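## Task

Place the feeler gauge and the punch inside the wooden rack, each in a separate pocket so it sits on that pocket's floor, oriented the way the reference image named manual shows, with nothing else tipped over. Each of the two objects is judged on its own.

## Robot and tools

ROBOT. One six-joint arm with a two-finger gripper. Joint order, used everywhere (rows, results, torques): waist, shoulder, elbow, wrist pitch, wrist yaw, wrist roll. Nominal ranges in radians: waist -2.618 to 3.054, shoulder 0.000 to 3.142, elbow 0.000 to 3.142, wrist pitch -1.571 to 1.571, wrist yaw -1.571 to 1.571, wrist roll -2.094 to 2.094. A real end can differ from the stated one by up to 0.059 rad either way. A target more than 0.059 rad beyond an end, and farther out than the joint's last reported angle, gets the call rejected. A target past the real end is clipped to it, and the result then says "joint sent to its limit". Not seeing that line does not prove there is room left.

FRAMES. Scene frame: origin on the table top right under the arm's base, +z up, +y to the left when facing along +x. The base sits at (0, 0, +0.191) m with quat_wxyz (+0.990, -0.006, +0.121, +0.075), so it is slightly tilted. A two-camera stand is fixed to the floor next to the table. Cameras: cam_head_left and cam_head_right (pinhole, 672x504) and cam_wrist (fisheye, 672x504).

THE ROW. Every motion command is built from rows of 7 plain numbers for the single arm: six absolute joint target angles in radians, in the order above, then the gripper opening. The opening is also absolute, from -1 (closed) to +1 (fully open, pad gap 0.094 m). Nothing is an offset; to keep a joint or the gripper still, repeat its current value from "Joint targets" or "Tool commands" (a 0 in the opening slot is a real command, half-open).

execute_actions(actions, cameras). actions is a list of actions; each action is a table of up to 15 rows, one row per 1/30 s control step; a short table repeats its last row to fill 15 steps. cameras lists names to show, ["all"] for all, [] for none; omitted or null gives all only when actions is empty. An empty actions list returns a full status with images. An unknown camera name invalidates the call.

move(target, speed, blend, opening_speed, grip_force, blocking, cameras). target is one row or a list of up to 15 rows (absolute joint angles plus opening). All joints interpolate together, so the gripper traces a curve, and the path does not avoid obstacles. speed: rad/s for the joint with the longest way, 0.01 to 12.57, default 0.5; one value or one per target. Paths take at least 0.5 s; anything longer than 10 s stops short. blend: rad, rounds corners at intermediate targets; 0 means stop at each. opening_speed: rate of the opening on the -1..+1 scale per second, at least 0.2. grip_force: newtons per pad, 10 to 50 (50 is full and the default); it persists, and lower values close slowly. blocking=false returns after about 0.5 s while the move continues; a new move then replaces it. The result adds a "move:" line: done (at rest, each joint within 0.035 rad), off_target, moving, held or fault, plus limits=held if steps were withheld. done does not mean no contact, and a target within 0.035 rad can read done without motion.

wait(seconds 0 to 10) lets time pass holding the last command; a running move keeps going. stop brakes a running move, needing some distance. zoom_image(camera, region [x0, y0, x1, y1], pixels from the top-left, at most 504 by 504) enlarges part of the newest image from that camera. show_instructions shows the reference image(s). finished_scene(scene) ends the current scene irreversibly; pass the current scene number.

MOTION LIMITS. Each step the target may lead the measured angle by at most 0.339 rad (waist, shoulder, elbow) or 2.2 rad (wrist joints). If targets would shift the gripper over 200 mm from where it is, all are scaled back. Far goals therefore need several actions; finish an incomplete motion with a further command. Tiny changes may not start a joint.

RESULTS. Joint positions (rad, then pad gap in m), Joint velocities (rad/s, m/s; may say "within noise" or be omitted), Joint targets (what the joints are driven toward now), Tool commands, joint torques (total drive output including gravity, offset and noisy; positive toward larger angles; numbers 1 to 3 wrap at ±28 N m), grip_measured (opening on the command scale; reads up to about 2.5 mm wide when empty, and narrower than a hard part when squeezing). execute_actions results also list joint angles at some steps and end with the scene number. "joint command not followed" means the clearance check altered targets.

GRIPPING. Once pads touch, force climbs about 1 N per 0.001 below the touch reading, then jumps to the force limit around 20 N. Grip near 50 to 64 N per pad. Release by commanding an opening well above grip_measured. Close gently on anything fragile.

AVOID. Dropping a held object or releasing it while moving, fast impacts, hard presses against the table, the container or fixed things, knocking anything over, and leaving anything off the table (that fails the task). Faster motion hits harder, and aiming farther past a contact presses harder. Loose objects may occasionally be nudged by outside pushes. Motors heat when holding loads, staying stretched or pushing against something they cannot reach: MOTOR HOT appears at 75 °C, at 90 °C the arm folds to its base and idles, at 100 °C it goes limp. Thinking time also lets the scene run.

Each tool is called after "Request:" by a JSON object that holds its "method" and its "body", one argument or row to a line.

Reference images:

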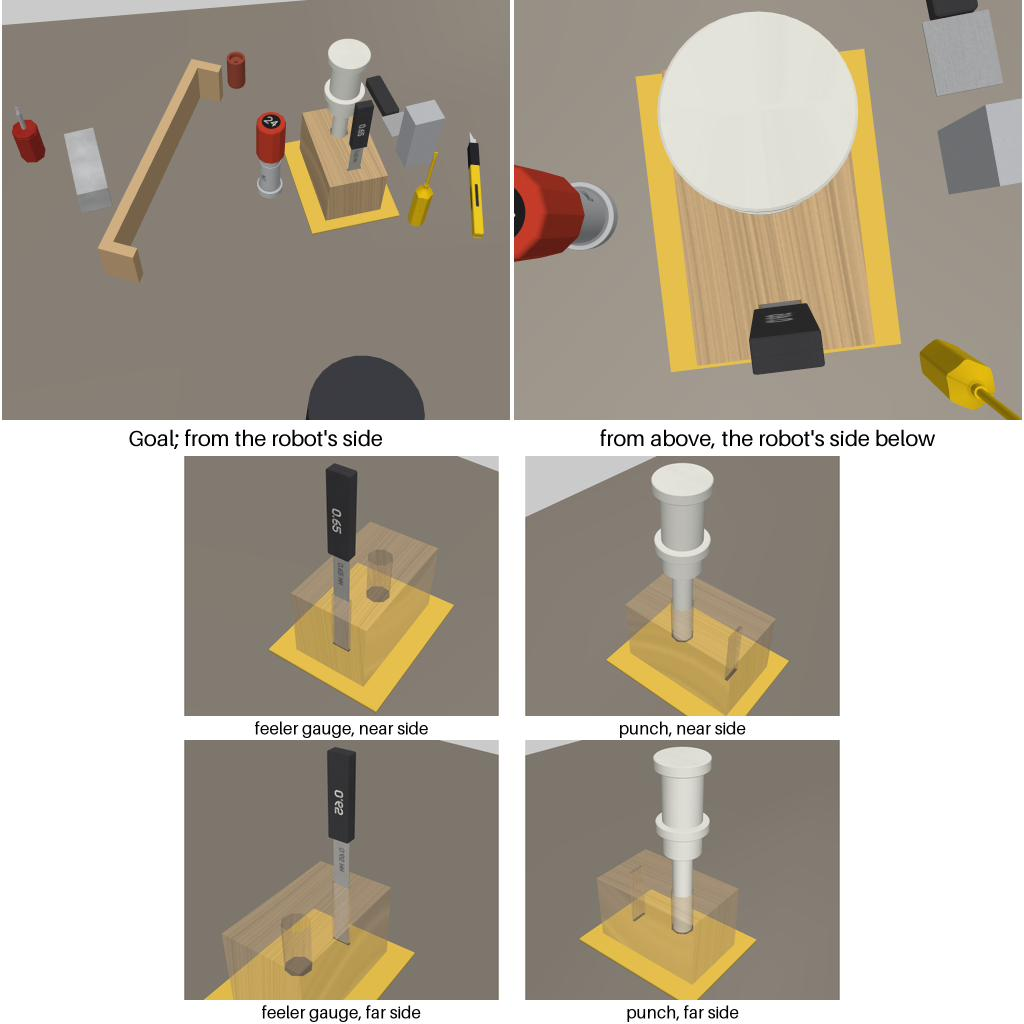

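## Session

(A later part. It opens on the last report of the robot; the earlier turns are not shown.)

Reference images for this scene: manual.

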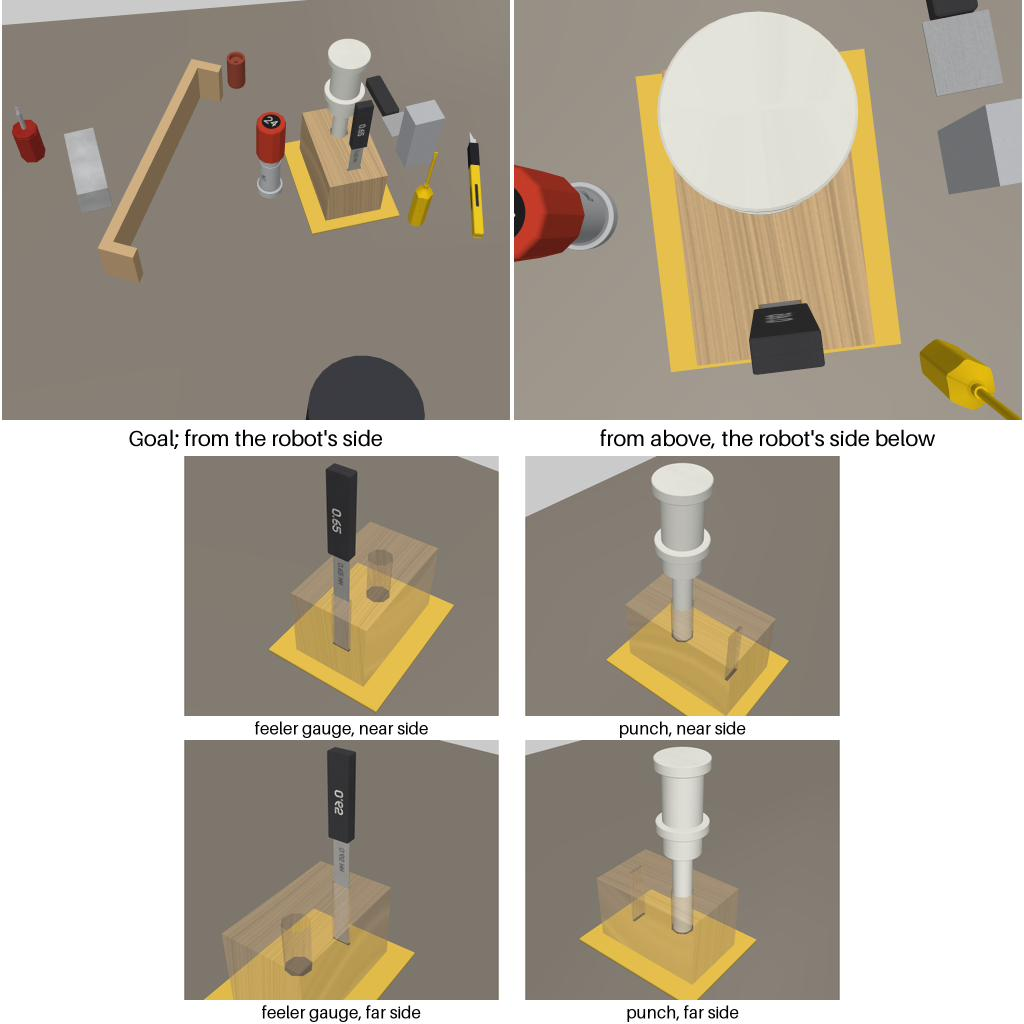

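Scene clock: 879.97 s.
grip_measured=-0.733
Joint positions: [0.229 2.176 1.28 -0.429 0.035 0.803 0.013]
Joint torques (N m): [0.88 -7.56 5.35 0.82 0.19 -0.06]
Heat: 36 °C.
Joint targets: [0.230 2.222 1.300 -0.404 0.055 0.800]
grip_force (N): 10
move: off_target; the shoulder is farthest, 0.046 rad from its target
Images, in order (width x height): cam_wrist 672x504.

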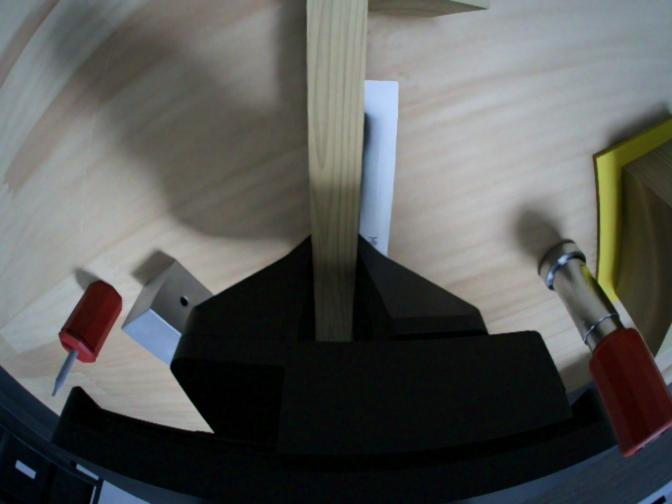

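Request:
{"method": "move", "body": {
  "target": [0.23, 2.246, 1.303, -0.377, 0.055, 0.80, 0.5],
  "speed": 0.05,
  "opening_speed": 0.4,
  "grip_force": 50,
  "cameras": ["cam_wrist", "cam_head_left"]
}}

Request:
{"method": "zoom_image", "body": {
  "camera": "cam_wrist",
  "region": [260, 60, 560, 340]
}}

Request:
{"method": "zoom_image", "body": {
  "camera": "cam_head_left",
  "region": [250, 220, 370, 340]
}}

Scene clock: 924.03 s.
grip_measured=+0.498
Joint positions: [0.229 2.219 1.28 -0.382 0.041 0.803 0.07]
Joint torques (N m): [0.9 -9.03 5.39 0.61 0.13 -0.06]
Heat: 38 °C.
Joint targets: [0.230 2.246 1.303 -0.377 0.055 0.800]
move: done
Images, in order (width x height): cam_head_left 672x504, cam_wrist 672x504.

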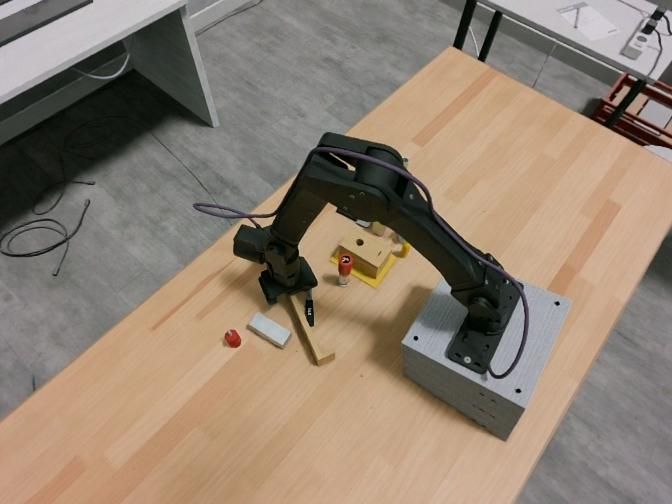

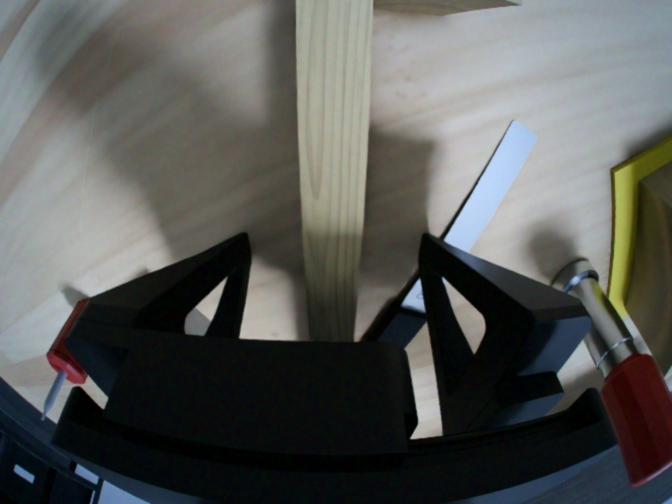

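Scaled by 1.680 from the camera's 672x504 image, which has a finer 960x720 frame.

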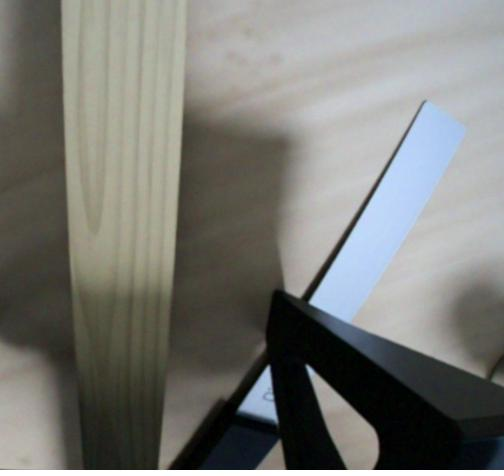

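Scaled by 4.200 from the camera's 672x504 image, which has a finer 960x720 frame.

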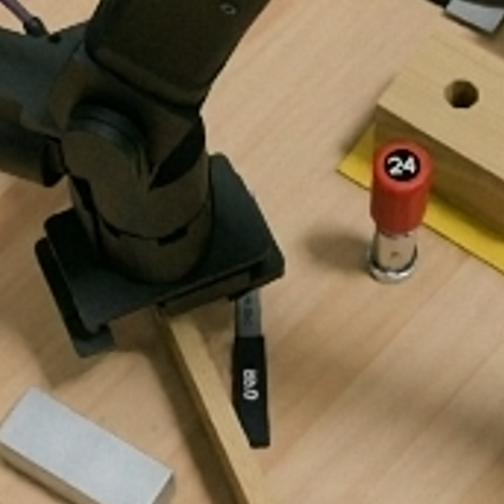

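Request:
{"method": "move", "body": {
  "target": [
    [0.23, 2.135, 1.303, -0.462, 0.055, 0.80, 0.5],
    [0.23, 2.135, 1.303, -0.462, 0.055, 0.80, -0.3],
    [0.333, 2.096, 1.125, -0.372, 0.09, 0.897, -0.3]
  ],
  "speed": 0.2,
  "cameras": ["cam_wrist", "cam_head_left"]
}}

Request:
{"method": "zoom_image", "body": {
  "camera": "cam_wrist",
  "region": [220, 60, 500, 340]
}}

Request:
{"method": "zoom_image", "body": {
  "camera": "cam_head_left",
  "region": [250, 220, 370, 370]
}}

Scene clock: 983.20 s.
grip_measured=-0.298
Joint positions: [0.325 2.132 1.14 -0.385 0.077 0.888 0.033]
Joint torques (N m): [1.63 -12.68 2.28 0.58 0.13 0.05]
Heat: 39 °C.
Joint targets: [0.333 2.096 1.125 -0.372 0.090 0.897]
move: off_target; the shoulder is farthest, 0.036 rad from its target
Images, in order (width x height): cam_head_left 672x504, cam_wrist 672x504.

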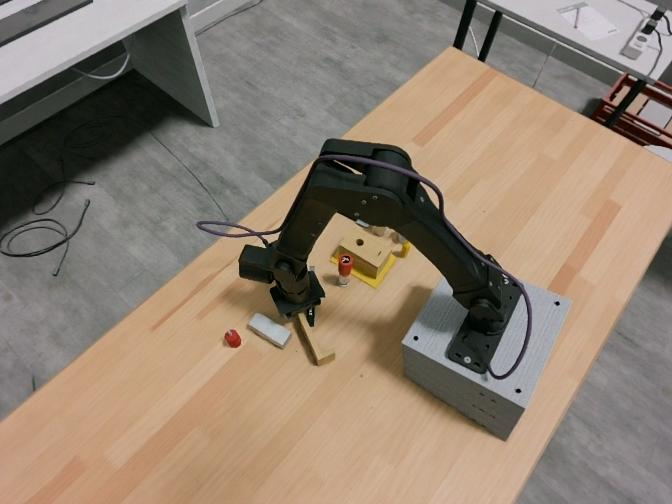

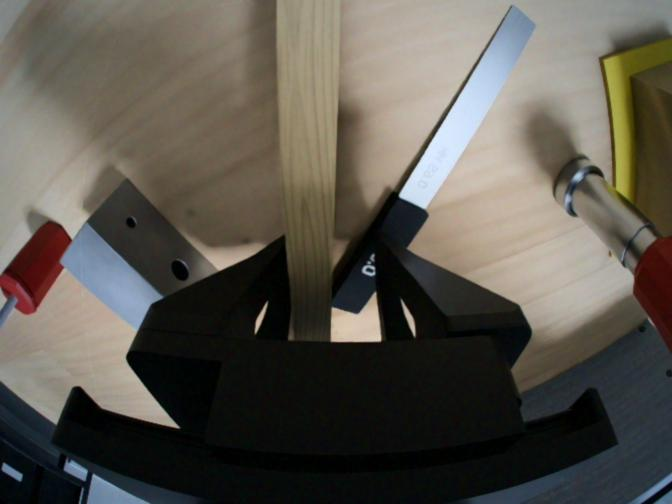

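Scaled by 1.800 from the camera's 672x504 image, which has a finer 960x720 frame.

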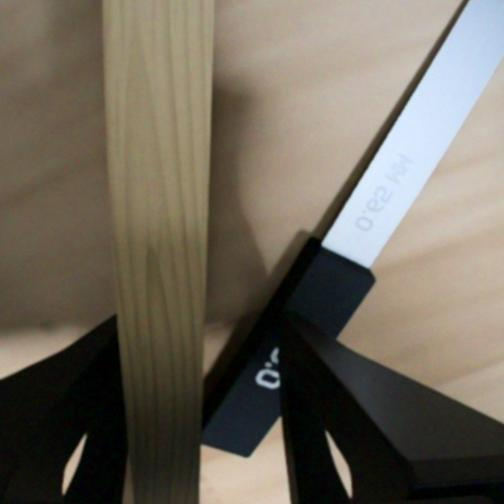

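Scaled by 3.360 from the camera's 672x504 image, which has a finer 960x720 frame.

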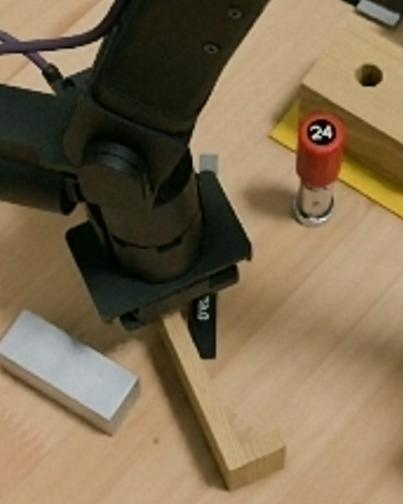

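Request:
{"method": "move", "body": {
  "target": [
    [0.304, 2.086, 1.180, -0.369, 0.09, 0.866, -0.3],
    [0.304, 2.086, 1.180, -0.369, 0.09, 0.866, -0.9]
  ],
  "speed": 0.15,
  "opening_speed": 0.6,
  "grip_force": 10,
  "cameras": ["cam_wrist"]
}}

Request:
{"method": "zoom_image", "body": {
  "camera": "cam_wrist",
  "region": [220, 60, 500, 340]
}}

Scene clock: 1014.70 s.
grip_measured=-0.732
Joint positions: [0.311 2.119 1.157 -0.371 0.071 0.874 0.013]
Joint torques (N m): [0.35 -12.6 5.31 0.56 0.19 -0.11]
Heat: 39 °C.
Joint targets: [0.304 2.086 1.180 -0.369 0.090 0.866]
grip_force (N): 10
move: done
Images, in order (width x height): cam_wrist 672x504.

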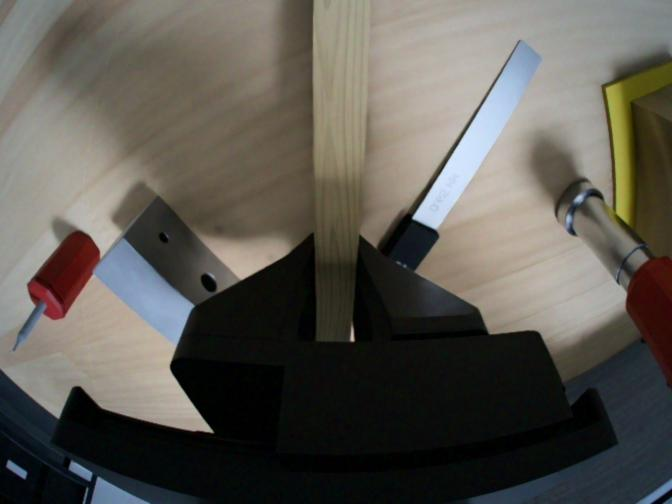

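Scaled by 1.800 from the camera's 672x504 image, which has a finer 960x720 frame.

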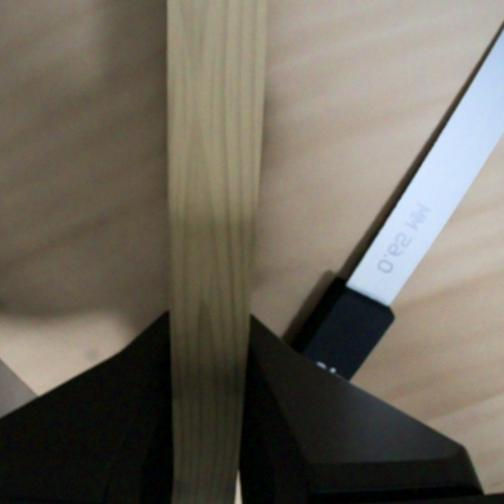

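Request:
{"method": "move", "body": {
  "target": [
    [0.304, 2.086, 1.180, -0.369, 0.09, 0.866, -0.68],
    [0.304, 2.171, 1.180, -0.318, 0.09, 0.866, -0.68]
  ],
  "speed": 0.12,
  "cameras": ["cam_wrist"]
}}

Request:
{"method": "zoom_image", "body": {
  "camera": "cam_wrist",
  "region": [220, 60, 500, 340]
}}

Scene clock: 1025.90 s.
grip_measured=-0.682
Joint positions: [0.311 2.151 1.157 -0.33 0.079 0.873 0.015]
Joint torques (N m): [0.35 -8.81 5.22 0.7 0.11 -0.11]
Heat: 40 °C.
Joint targets: [0.304 2.171 1.180 -0.318 0.090 0.866]
grip_force (N): 10
move: done
Images, in order (width x height): cam_wrist 672x504.

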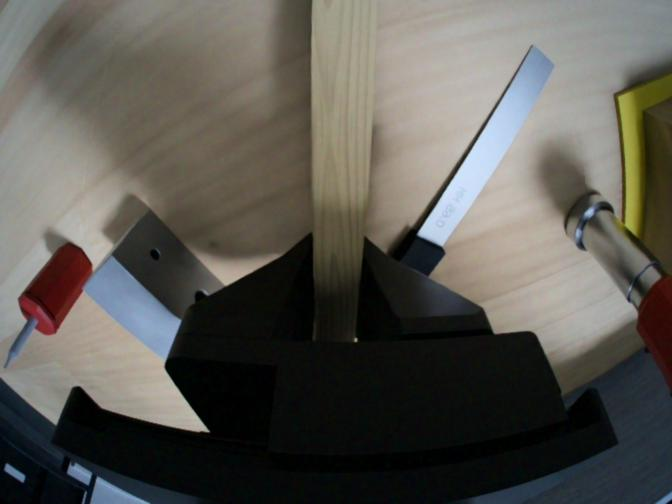

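Scaled by 1.800 from the camera's 672x504 image, which has a finer 960x720 frame.

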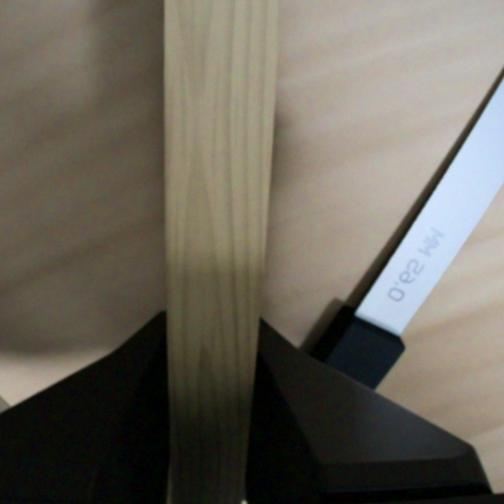

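Request:
{"method": "move", "body": {
  "target": [
    [0.304, 2.186, 1.180, -0.301, 0.09, 0.866, -0.68],
    [0.304, 2.186, 1.180, -0.301, 0.09, 0.866, 0.6]
  ],
  "speed": 0.08,
  "opening_speed": 0.4,
  "grip_force": 50,
  "cameras": ["cam_wrist", "cam_head_left"]
}}

Request:
{"method": "zoom_image", "body": {
  "camera": "cam_head_left",
  "region": [250, 220, 370, 370]
}}

Scene clock: 1044.67 s.
grip_measured=+0.598
Joint positions: [0.311 2.163 1.157 -0.312 0.079 0.873 0.075]
Joint torques (N m): [0.38 -8.66 5.16 0.7 0.12 -0.1]
Heat: 40 °C.
Joint targets: [0.304 2.186 1.180 -0.301 0.090 0.866]
move: done
Images, in order (width x height): cam_head_left 672x504, cam_wrist 672x504.

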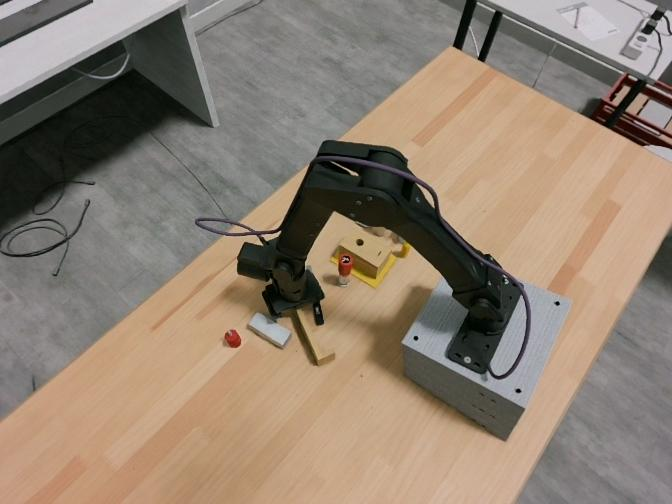

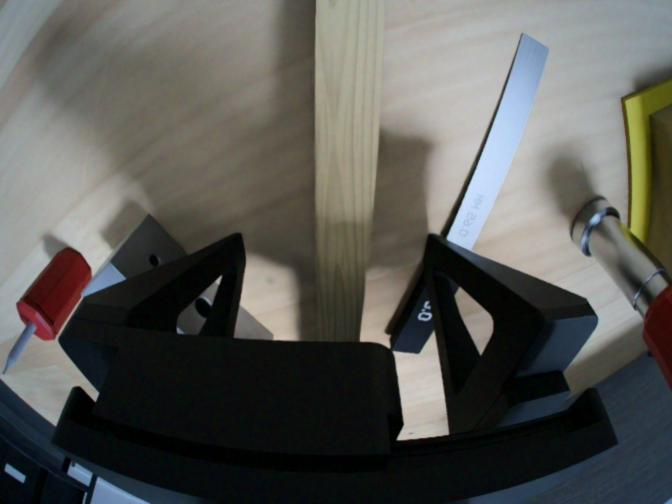

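Scaled by 3.360 from the camera's 672x504 image, which has a finer 960x720 frame.

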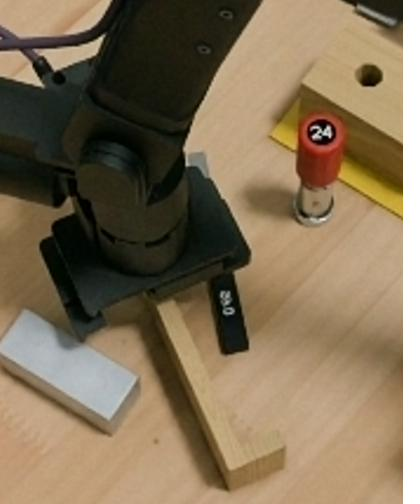

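Request:
{"method": "move", "body": {
  "target": [
    [0.311, 1.95, 1.18, -0.56, 0.08, 0.87, 0.6],
    [0.42, 1.75, 1.05, -0.70, 0.11, 0.87, 0.3]
  ],
  "speed": [0.3, 0.5],
  "blend": [0.05, 0],
  "cameras": ["cam_wrist", "cam_head_left"]
}}

Request:
{"method": "zoom_image", "body": {
  "camera": "cam_wrist",
  "region": [250, 20, 550, 260]
}}

Scene clock: 1099.80 s.
grip_measured=+0.302
Joint positions: [0.416 1.774 1.068 -0.688 0.097 0.873 0.061]
Joint torques (N m): [1.26 -10.29 3.19 0.29 0.13 -0.06]
Heat: 39 °C.
Joint targets: [0.420 1.750 1.050 -0.700 0.110 0.870]
move: done
Images, in order (width x height): cam_head_left 672x504, cam_wrist 672x504.

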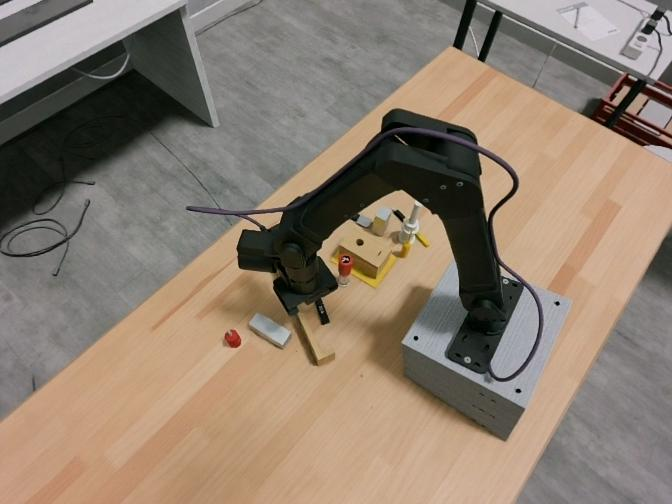

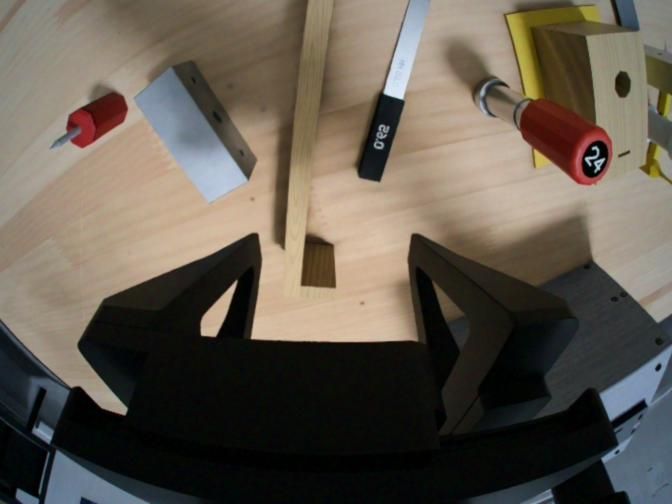

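Scaled by 1.680 from the camera's 672x504 image, which has a finer 960x720 frame.

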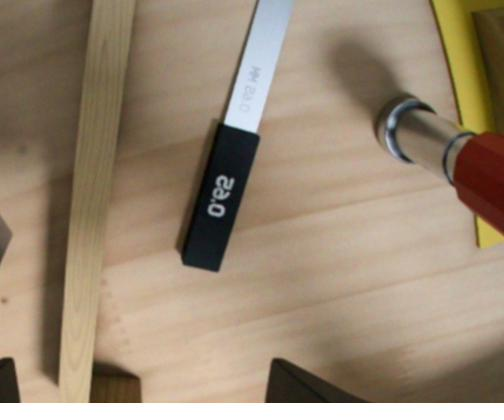

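Request:
{"method": "move", "body": {
  "target": [0.290, 1.898, 0.865, -0.324, 0.067, 0.963, -0.3],
  "speed": 0.4,
  "cameras": ["cam_wrist"]
}}

Request:
{"method": "zoom_image", "body": {
  "camera": "cam_wrist",
  "region": [200, 60, 480, 340]
}}

Scene clock: 1169.20 s.
grip_measured=-0.298
Joint positions: [0.296 1.883 0.878 -0.336 0.065 0.955 0.033]
Joint torques (N m): [0.17 -7.25 2.39 0.65 0.02 0.04]
Heat: 38 °C.
Joint targets: [0.290 1.898 0.865 -0.324 0.067 0.963]
move: done
Images, in order (width x height): cam_wrist 672x504.

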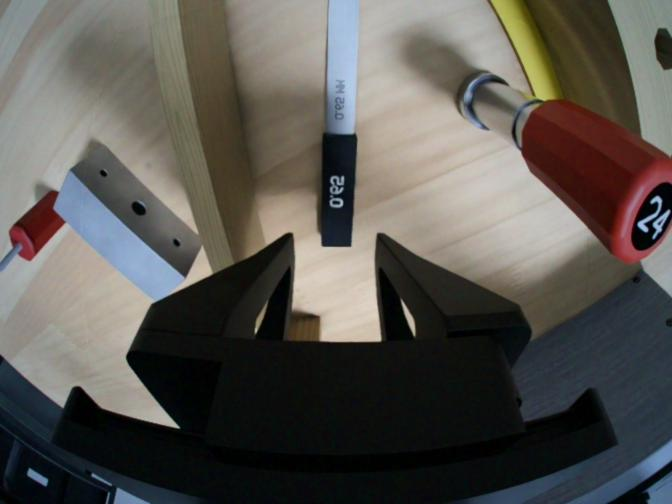

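Scaled by 1.800 from the camera's 672x504 image, which has a finer 960x720 frame.

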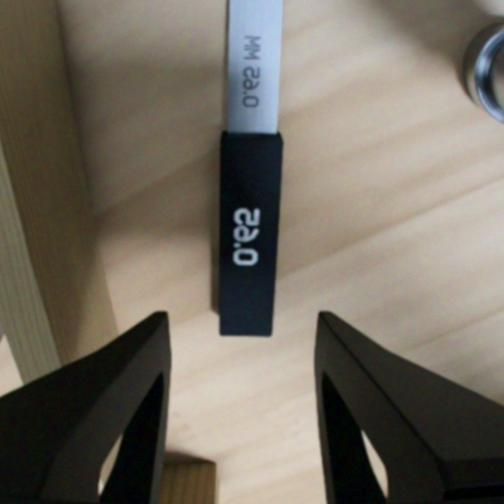

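Request:
{"method": "move", "body": {
  "target": [0.280, 2.068, 0.872, -0.154, 0.076, 0.934, -0.3],
  "speed": 0.2,
  "cameras": ["cam_wrist"]
}}

Request:
{"method": "zoom_image", "body": {
  "camera": "cam_wrist",
  "region": [200, 60, 480, 340]
}}

Scene clock: 1189.13 s.
grip_measured=-0.298
Joint positions: [0.289 2.05 0.878 -0.166 0.065 0.942 0.033]
Joint torques (N m): [0.02 -7.47 2.03 0.67 0.11 -0.11]
Heat: 38 °C.
Joint targets: [0.280 2.068 0.872 -0.154 0.076 0.934]
move: done
Images, in order (width x height): cam_wrist 672x504.

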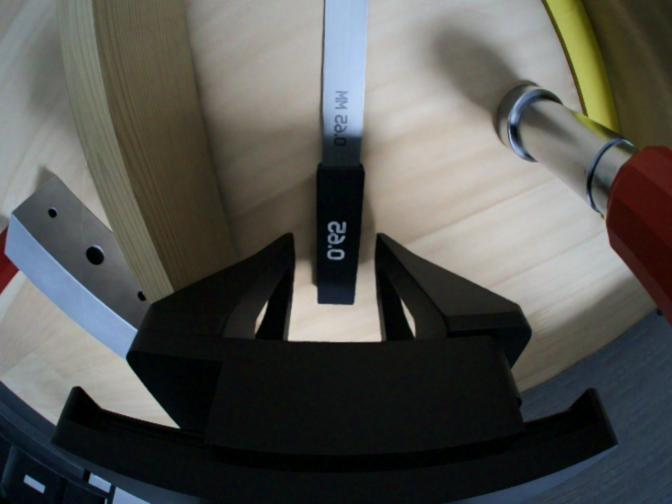

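Scaled by 1.800 from the camera's 672x504 image, which has a finer 960x720 frame.

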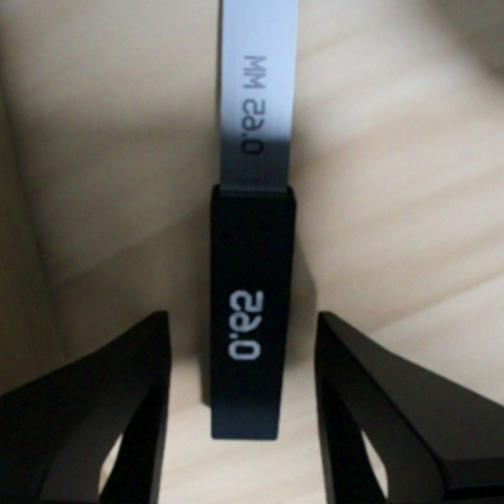

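Request:
{"method": "move", "body": {
  "target": [0.280, 2.068, 0.872, -0.154, 0.076, 0.934, -0.9],
  "speed": 0.2,
  "opening_speed": 0.6,
  "cameras": ["cam_wrist"]
}}

Request:
{"method": "zoom_image", "body": {
  "camera": "cam_wrist",
  "region": [200, 60, 480, 340]
}}

Scene clock: 1199.30 s.
grip_measured=-0.675
Joint positions: [0.289 2.05 0.878 -0.166 0.065 0.941 0.015]
Joint torques (N m): [-0.01 -7.47 2.06 0.66 0.12 -0.1]
Heat: 38 °C.
Joint targets: [0.280 2.068 0.872 -0.154 0.076 0.934]
move: done
Images, in order (width x height): cam_wrist 672x504.

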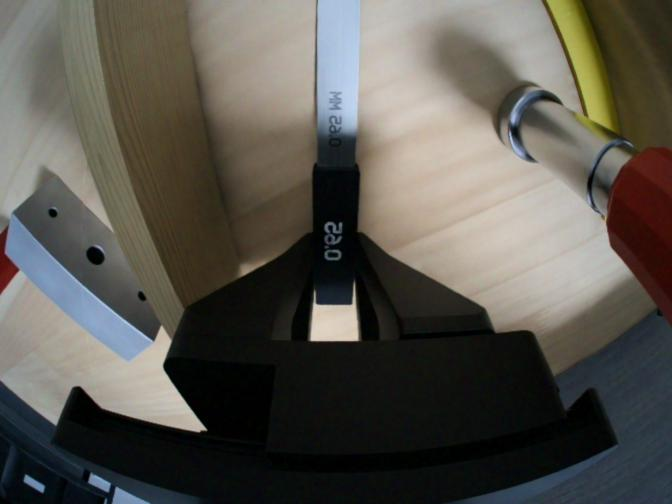

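Scaled by 1.800 from the camera's 672x504 image, which has a finer 960x720 frame.

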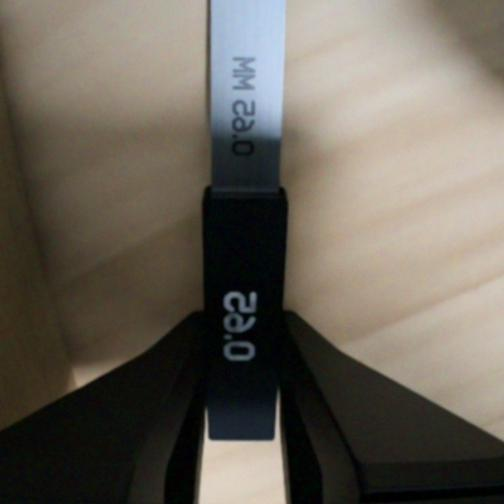

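Request:
{"method": "move", "body": {
  "target": [
    [0.312, 1.65, 0.94, -0.62, 0.085, 0.973, -0.9],
    [0.75, 1.78, 1.05, -0.62, 0.16, 0.5, -0.9],
    [1.15, 2.068, 1.125, -0.53, 0.235, 0.056, -0.9]
  ],
  "speed": [0.4, 0.7, 0.6],
  "blend": [0.06, 0.1, 0],
  "cameras": ["cam_wrist", "cam_head_left"]
}}

Request:
{"method": "zoom_image", "body": {
  "camera": "cam_head_left",
  "region": [230, 300, 410, 450]
}}

Scene clock: 1251.53 s.
grip_measured=-0.675
Joint positions: [1.148 2.055 1.095 -0.546 0.228 0.064 0.015]
Joint torques (N m): [2.47 -8.16 6.35 0.63 0.09 -0.12]
Heat: 38 °C.
Joint targets: [1.150 2.068 1.125 -0.530 0.235 0.056]
move: done
Images, in order (width x height): cam_head_left 672x504, cam_wrist 672x504.

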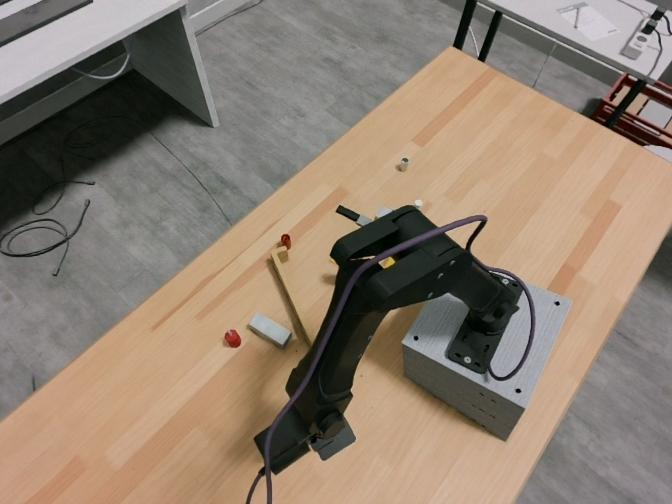

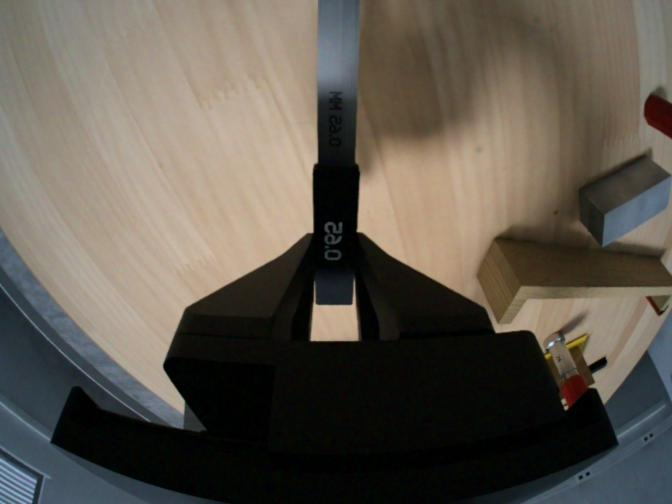

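Scaled by 2.800 from the camera's 672x504 image, which has a finer 960x720 frame.

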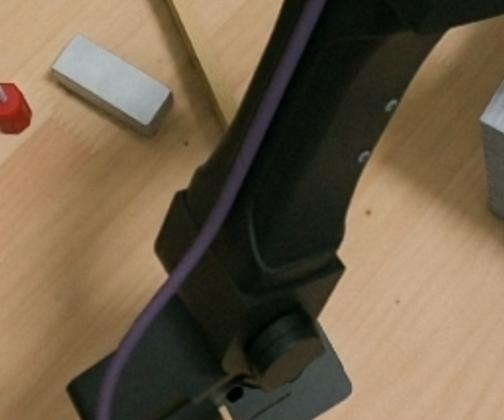

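Request:
{"method": "move", "body": {
  "target": [1.090, 2.281, 1.132, -0.298, 0.209, 0.009, -0.9],
  "speed": 0.3,
  "cameras": ["cam_wrist"]
}}

Request:
{"method": "move", "body": {
  "target": [1.088, 2.291, 1.132, -0.284, 0.208, 0.006, -0.9],
  "speed": 0.08,
  "cameras": ["cam_wrist"]
}}

Scene clock: 1265.90 s.
grip_measured=-0.675
Joint positions: [1.096 2.265 1.109 -0.314 0.215 0.017 0.015]
Joint torques (N m): [1.94 -8.66 4.89 0.67 -0.03 -0.11]
Heat: 37 °C.
Joint targets: [1.090 2.281 1.132 -0.298 0.209 0.009]
move: done
Images, in order (width x height): cam_wrist 672x504.

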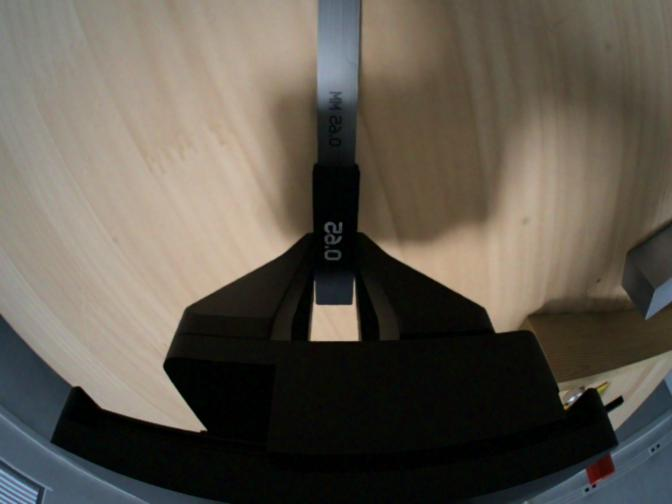

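Scene clock: 1266.73 s.
grip_measured=-0.675
Joint positions: [1.096 2.269 1.109 -0.301 0.214 0.014 0.015]
Joint torques (N m): [1.78 -8.28 4.89 0.69 -0.04 -0.11]
Heat: 37 °C.
Joint targets: [1.088 2.291 1.132 -0.284 0.208 0.006]
move: done
Images, in order (width x height): cam_wrist 672x504.

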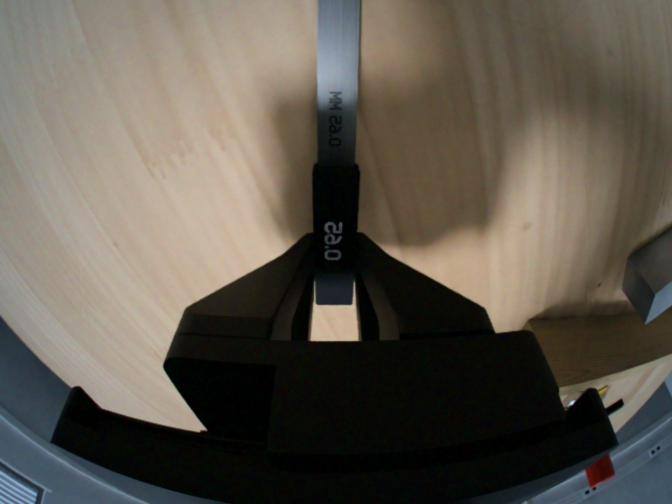

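Request:
{"method": "execute_actions", "body": {
  "actions": []
}}

Scene clock: 1389.87 s.
grip_measured=-0.675
Joint positions: [1.096 2.269 1.109 -0.3 0.214 0.014 0.015]
Joint velocities: within noise
Joint torques (N m): [1.76 -8.28 4.89 0.7 -0.04 -0.11]
Motor temperatures (°C): [28 38 31 28 26 27 32]
Heat: 38 °C.
Joint targets: [1.088 2.291 1.132 -0.284 0.208 0.006]
Tool commands: gripper/opening=-0.9

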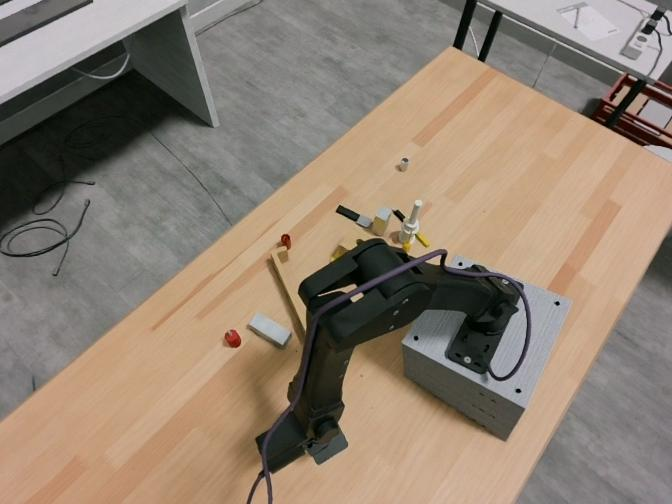

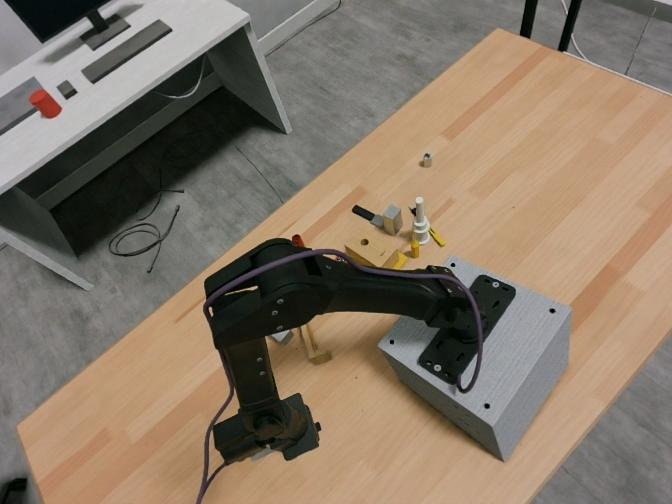

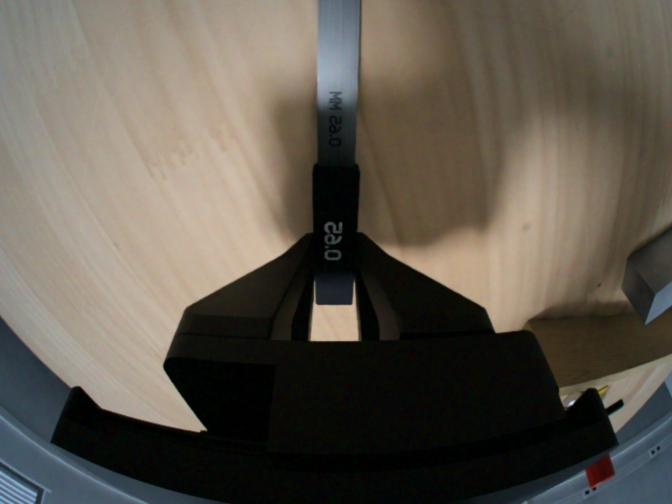

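Request:
{"method": "zoom_image", "body": {
  "camera": "cam_wrist",
  "region": [264, 60, 404, 320]
}}

Request:
{"method": "show_instructions", "body": {

}}

Scaled by 1.938 from the camera's 672x504 image, which has a finer 960x720 frame.

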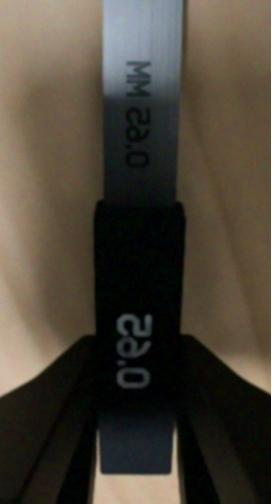

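Reference images for this scene: manual.

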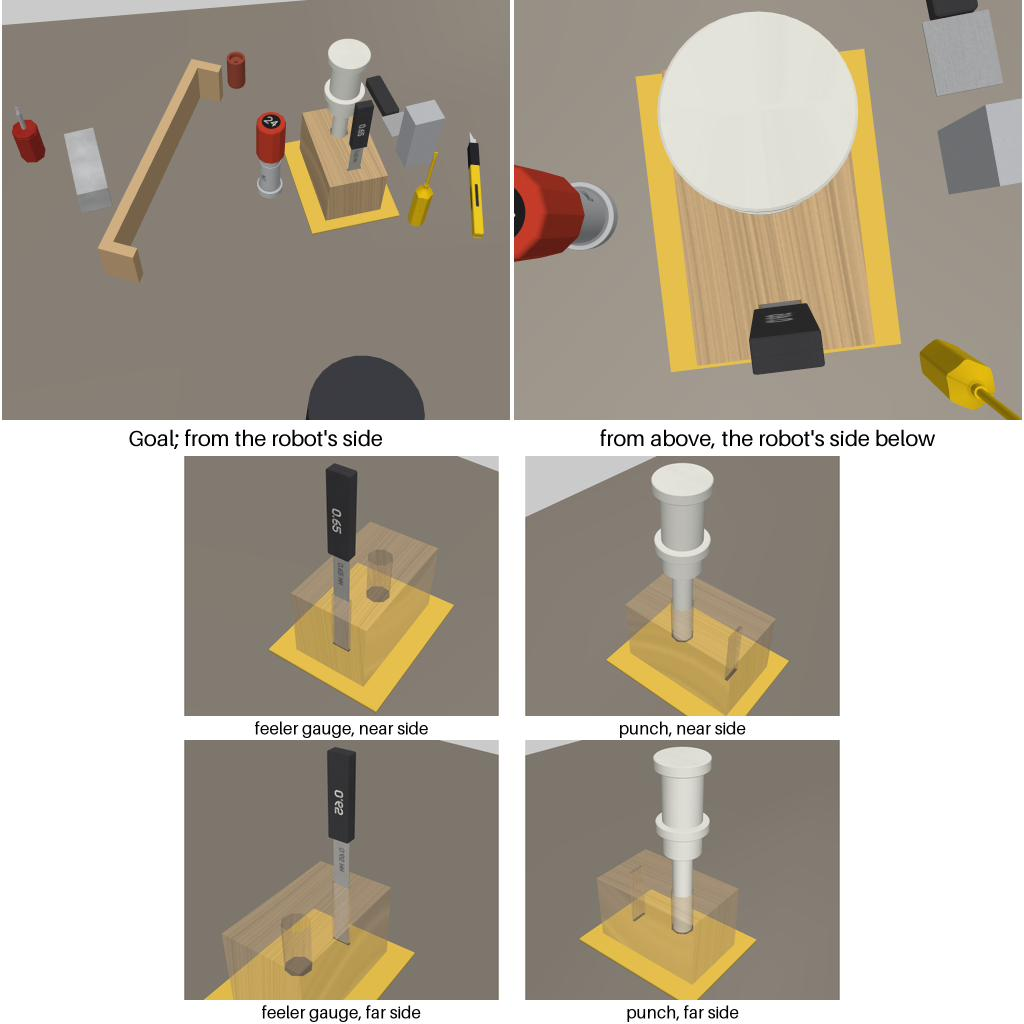

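Request:
{"method": "zoom_image", "body": {
  "camera": "cam_wrist",
  "region": [310, 210, 360, 270]
}}

Request:
{"method": "zoom_image", "body": {
  "camera": "cam_wrist",
  "region": [310, 80, 360, 160]
}}

Scaled by 8.400 from the camera's 672x504 image, which has a finer 960x720 frame.

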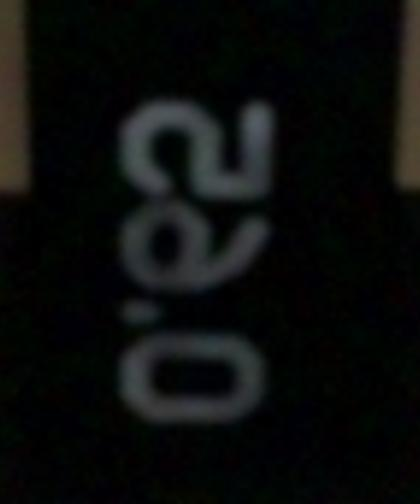

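Scaled by 6.300 from the camera's 672x504 image, which has a finer 960x720 frame.

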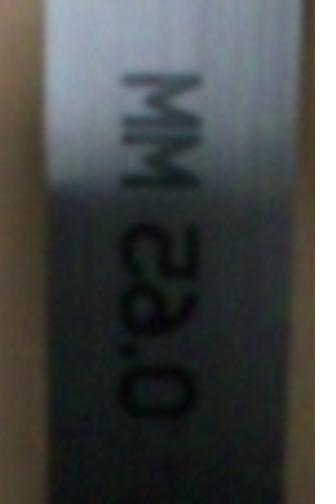

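Request:
{"method": "move", "body": {
  "target": [
    [1.088, 2.18, 1.105, -0.365, 0.21, 0.01, -0.9],
    [1.0916, 2.37, 1.53, -0.61, 0.218, 0.015, -0.9]
  ],
  "blend": [0.06, 0],
  "speed": 0.5
}}

Scene clock: 1451.60 s.
grip_measured=-0.675
Joint positions: [1.096 2.346 1.503 -0.601 0.214 0.014 0.015]
Joint torques (N m): [2.47 -9.8 6.6 0.47 0.05 -0.02]
Heat: 38 °C.
Joint targets: [1.091 2.370 1.530 -0.610 0.218 0.015]
move: done; blend cut to 0.0555 rad at target 1

Request:
{"method": "move", "body": {
  "target": [1.0916, 2.465, 1.552, -0.533, 0.218, 0.015, -0.9],
  "speed": 0.2
}}

Scene clock: 1463.10 s.
grip_measured=-0.675
Joint positions: [1.096 2.444 1.524 -0.548 0.214 0.014 0.015]
Joint torques (N m): [2.56 -10.24 6.32 0.67 0.07 -0.02]
Heat: 38 °C.
Joint targets: [1.091 2.465 1.552 -0.533 0.218 0.015]
move: done

Request:
{"method": "move", "body": {
  "target": [1.0916, 2.478, 1.554, -0.52, 0.218, 0.015, -0.9],
  "speed": 0.1
}}

Scene clock: 1470.23 s.
grip_measured=-0.675
Joint positions: [1.096 2.449 1.524 -0.538 0.214 0.014 0.015]
Joint torques (N m): [2.55 -9.7 6.46 0.72 0.05 -0.02]
Heat: 38 °C.
Joint targets: [1.091 2.478 1.554 -0.520 0.218 0.015]
move: done

Request:
{"method": "move", "body": {
  "target": [1.0916, 2.49, 1.554, -0.515, 0.218, 0.015, -0.9],
  "speed": 0.1,
  "cameras": ["cam_wrist"]
}}

Scene clock: 1479.00 s.
grip_measured=-0.675
Joint positions: [1.096 2.454 1.529 -0.537 0.214 0.014 0.015]
Joint torques (N m): [2.54 -9.17 6.04 0.76 0.05 -0.02]
Heat: 39 °C.
Joint targets: [1.091 2.490 1.554 -0.515 0.218 0.015]
move: off_target; the shoulder is farthest, 0.036 rad from its target
Images, in order (width x height): cam_wrist 672x504.

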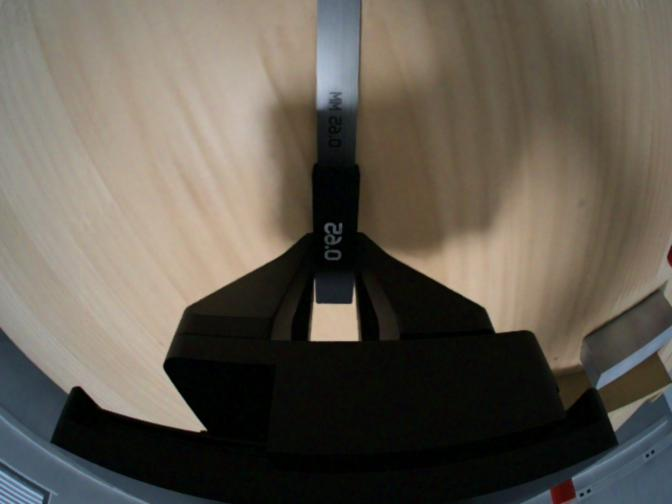

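Request:
{"method": "move", "body": {
  "target": [
    [1.0916, 2.475, 1.548, -0.524, 0.218, 0.015, -0.9],
    [1.0916, 2.475, 1.548, -0.524, 0.218, 0.015, -0.72],
    [1.0916, 2.475, 1.548, -0.524, 0.218, 0.015, -0.3]
  ],
  "speed": 0.1,
  "opening_speed": 0.5,
  "cameras": ["cam_wrist"]
}}

Scene clock: 1511.87 s.
grip_measured=-0.302
Joint positions: [1.096 2.454 1.529 -0.537 0.214 0.014 0.033]
Joint torques (N m): [2.55 -10.22 5.55 0.67 0.05 -0.03]
Heat: 38 °C.
Joint targets: [1.091 2.475 1.548 -0.524 0.218 0.015]
move: done
Images, in order (width x height): cam_wrist 672x504.

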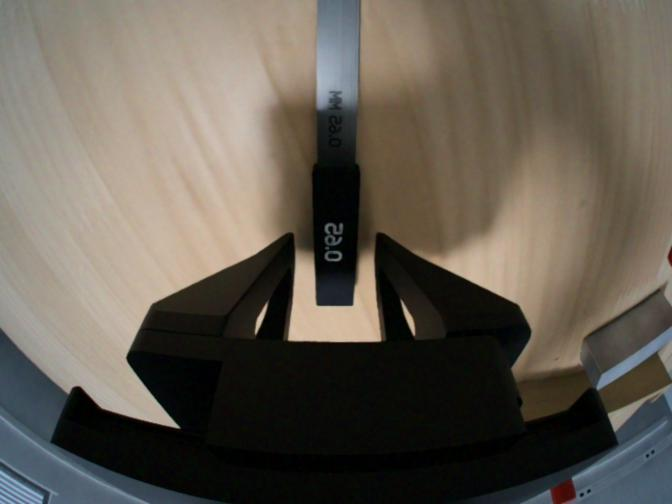

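Request:
{"method": "move", "body": {
  "target": [
    [1.0916, 2.475, 1.548, -0.524, 0.218, 0.015, -0.9],
    [1.0916, 2.38, 1.515, -0.585, 0.218, 0.015, -0.9],
    [1.0957, 2.635, 2.045, -0.865, 0.2185, 0.015, -0.9]
  ],
  "speed": 0.4,
  "blend": [0, 0.05, 0],
  "opening_speed": 0.5
}}

Scene clock: 1662.83 s.
grip_measured=-0.671
Joint positions: [1.096 2.608 2.011 -0.856 0.214 0.014 0.015]
Joint torques (N m): [3.26 -11.44 7.83 0.43 0.06 -0.02]
Heat: 39 °C.
Joint targets: [1.096 2.635 2.045 -0.865 0.219 0.015]
move: done; blend cut to 0.0475 rad at target 2


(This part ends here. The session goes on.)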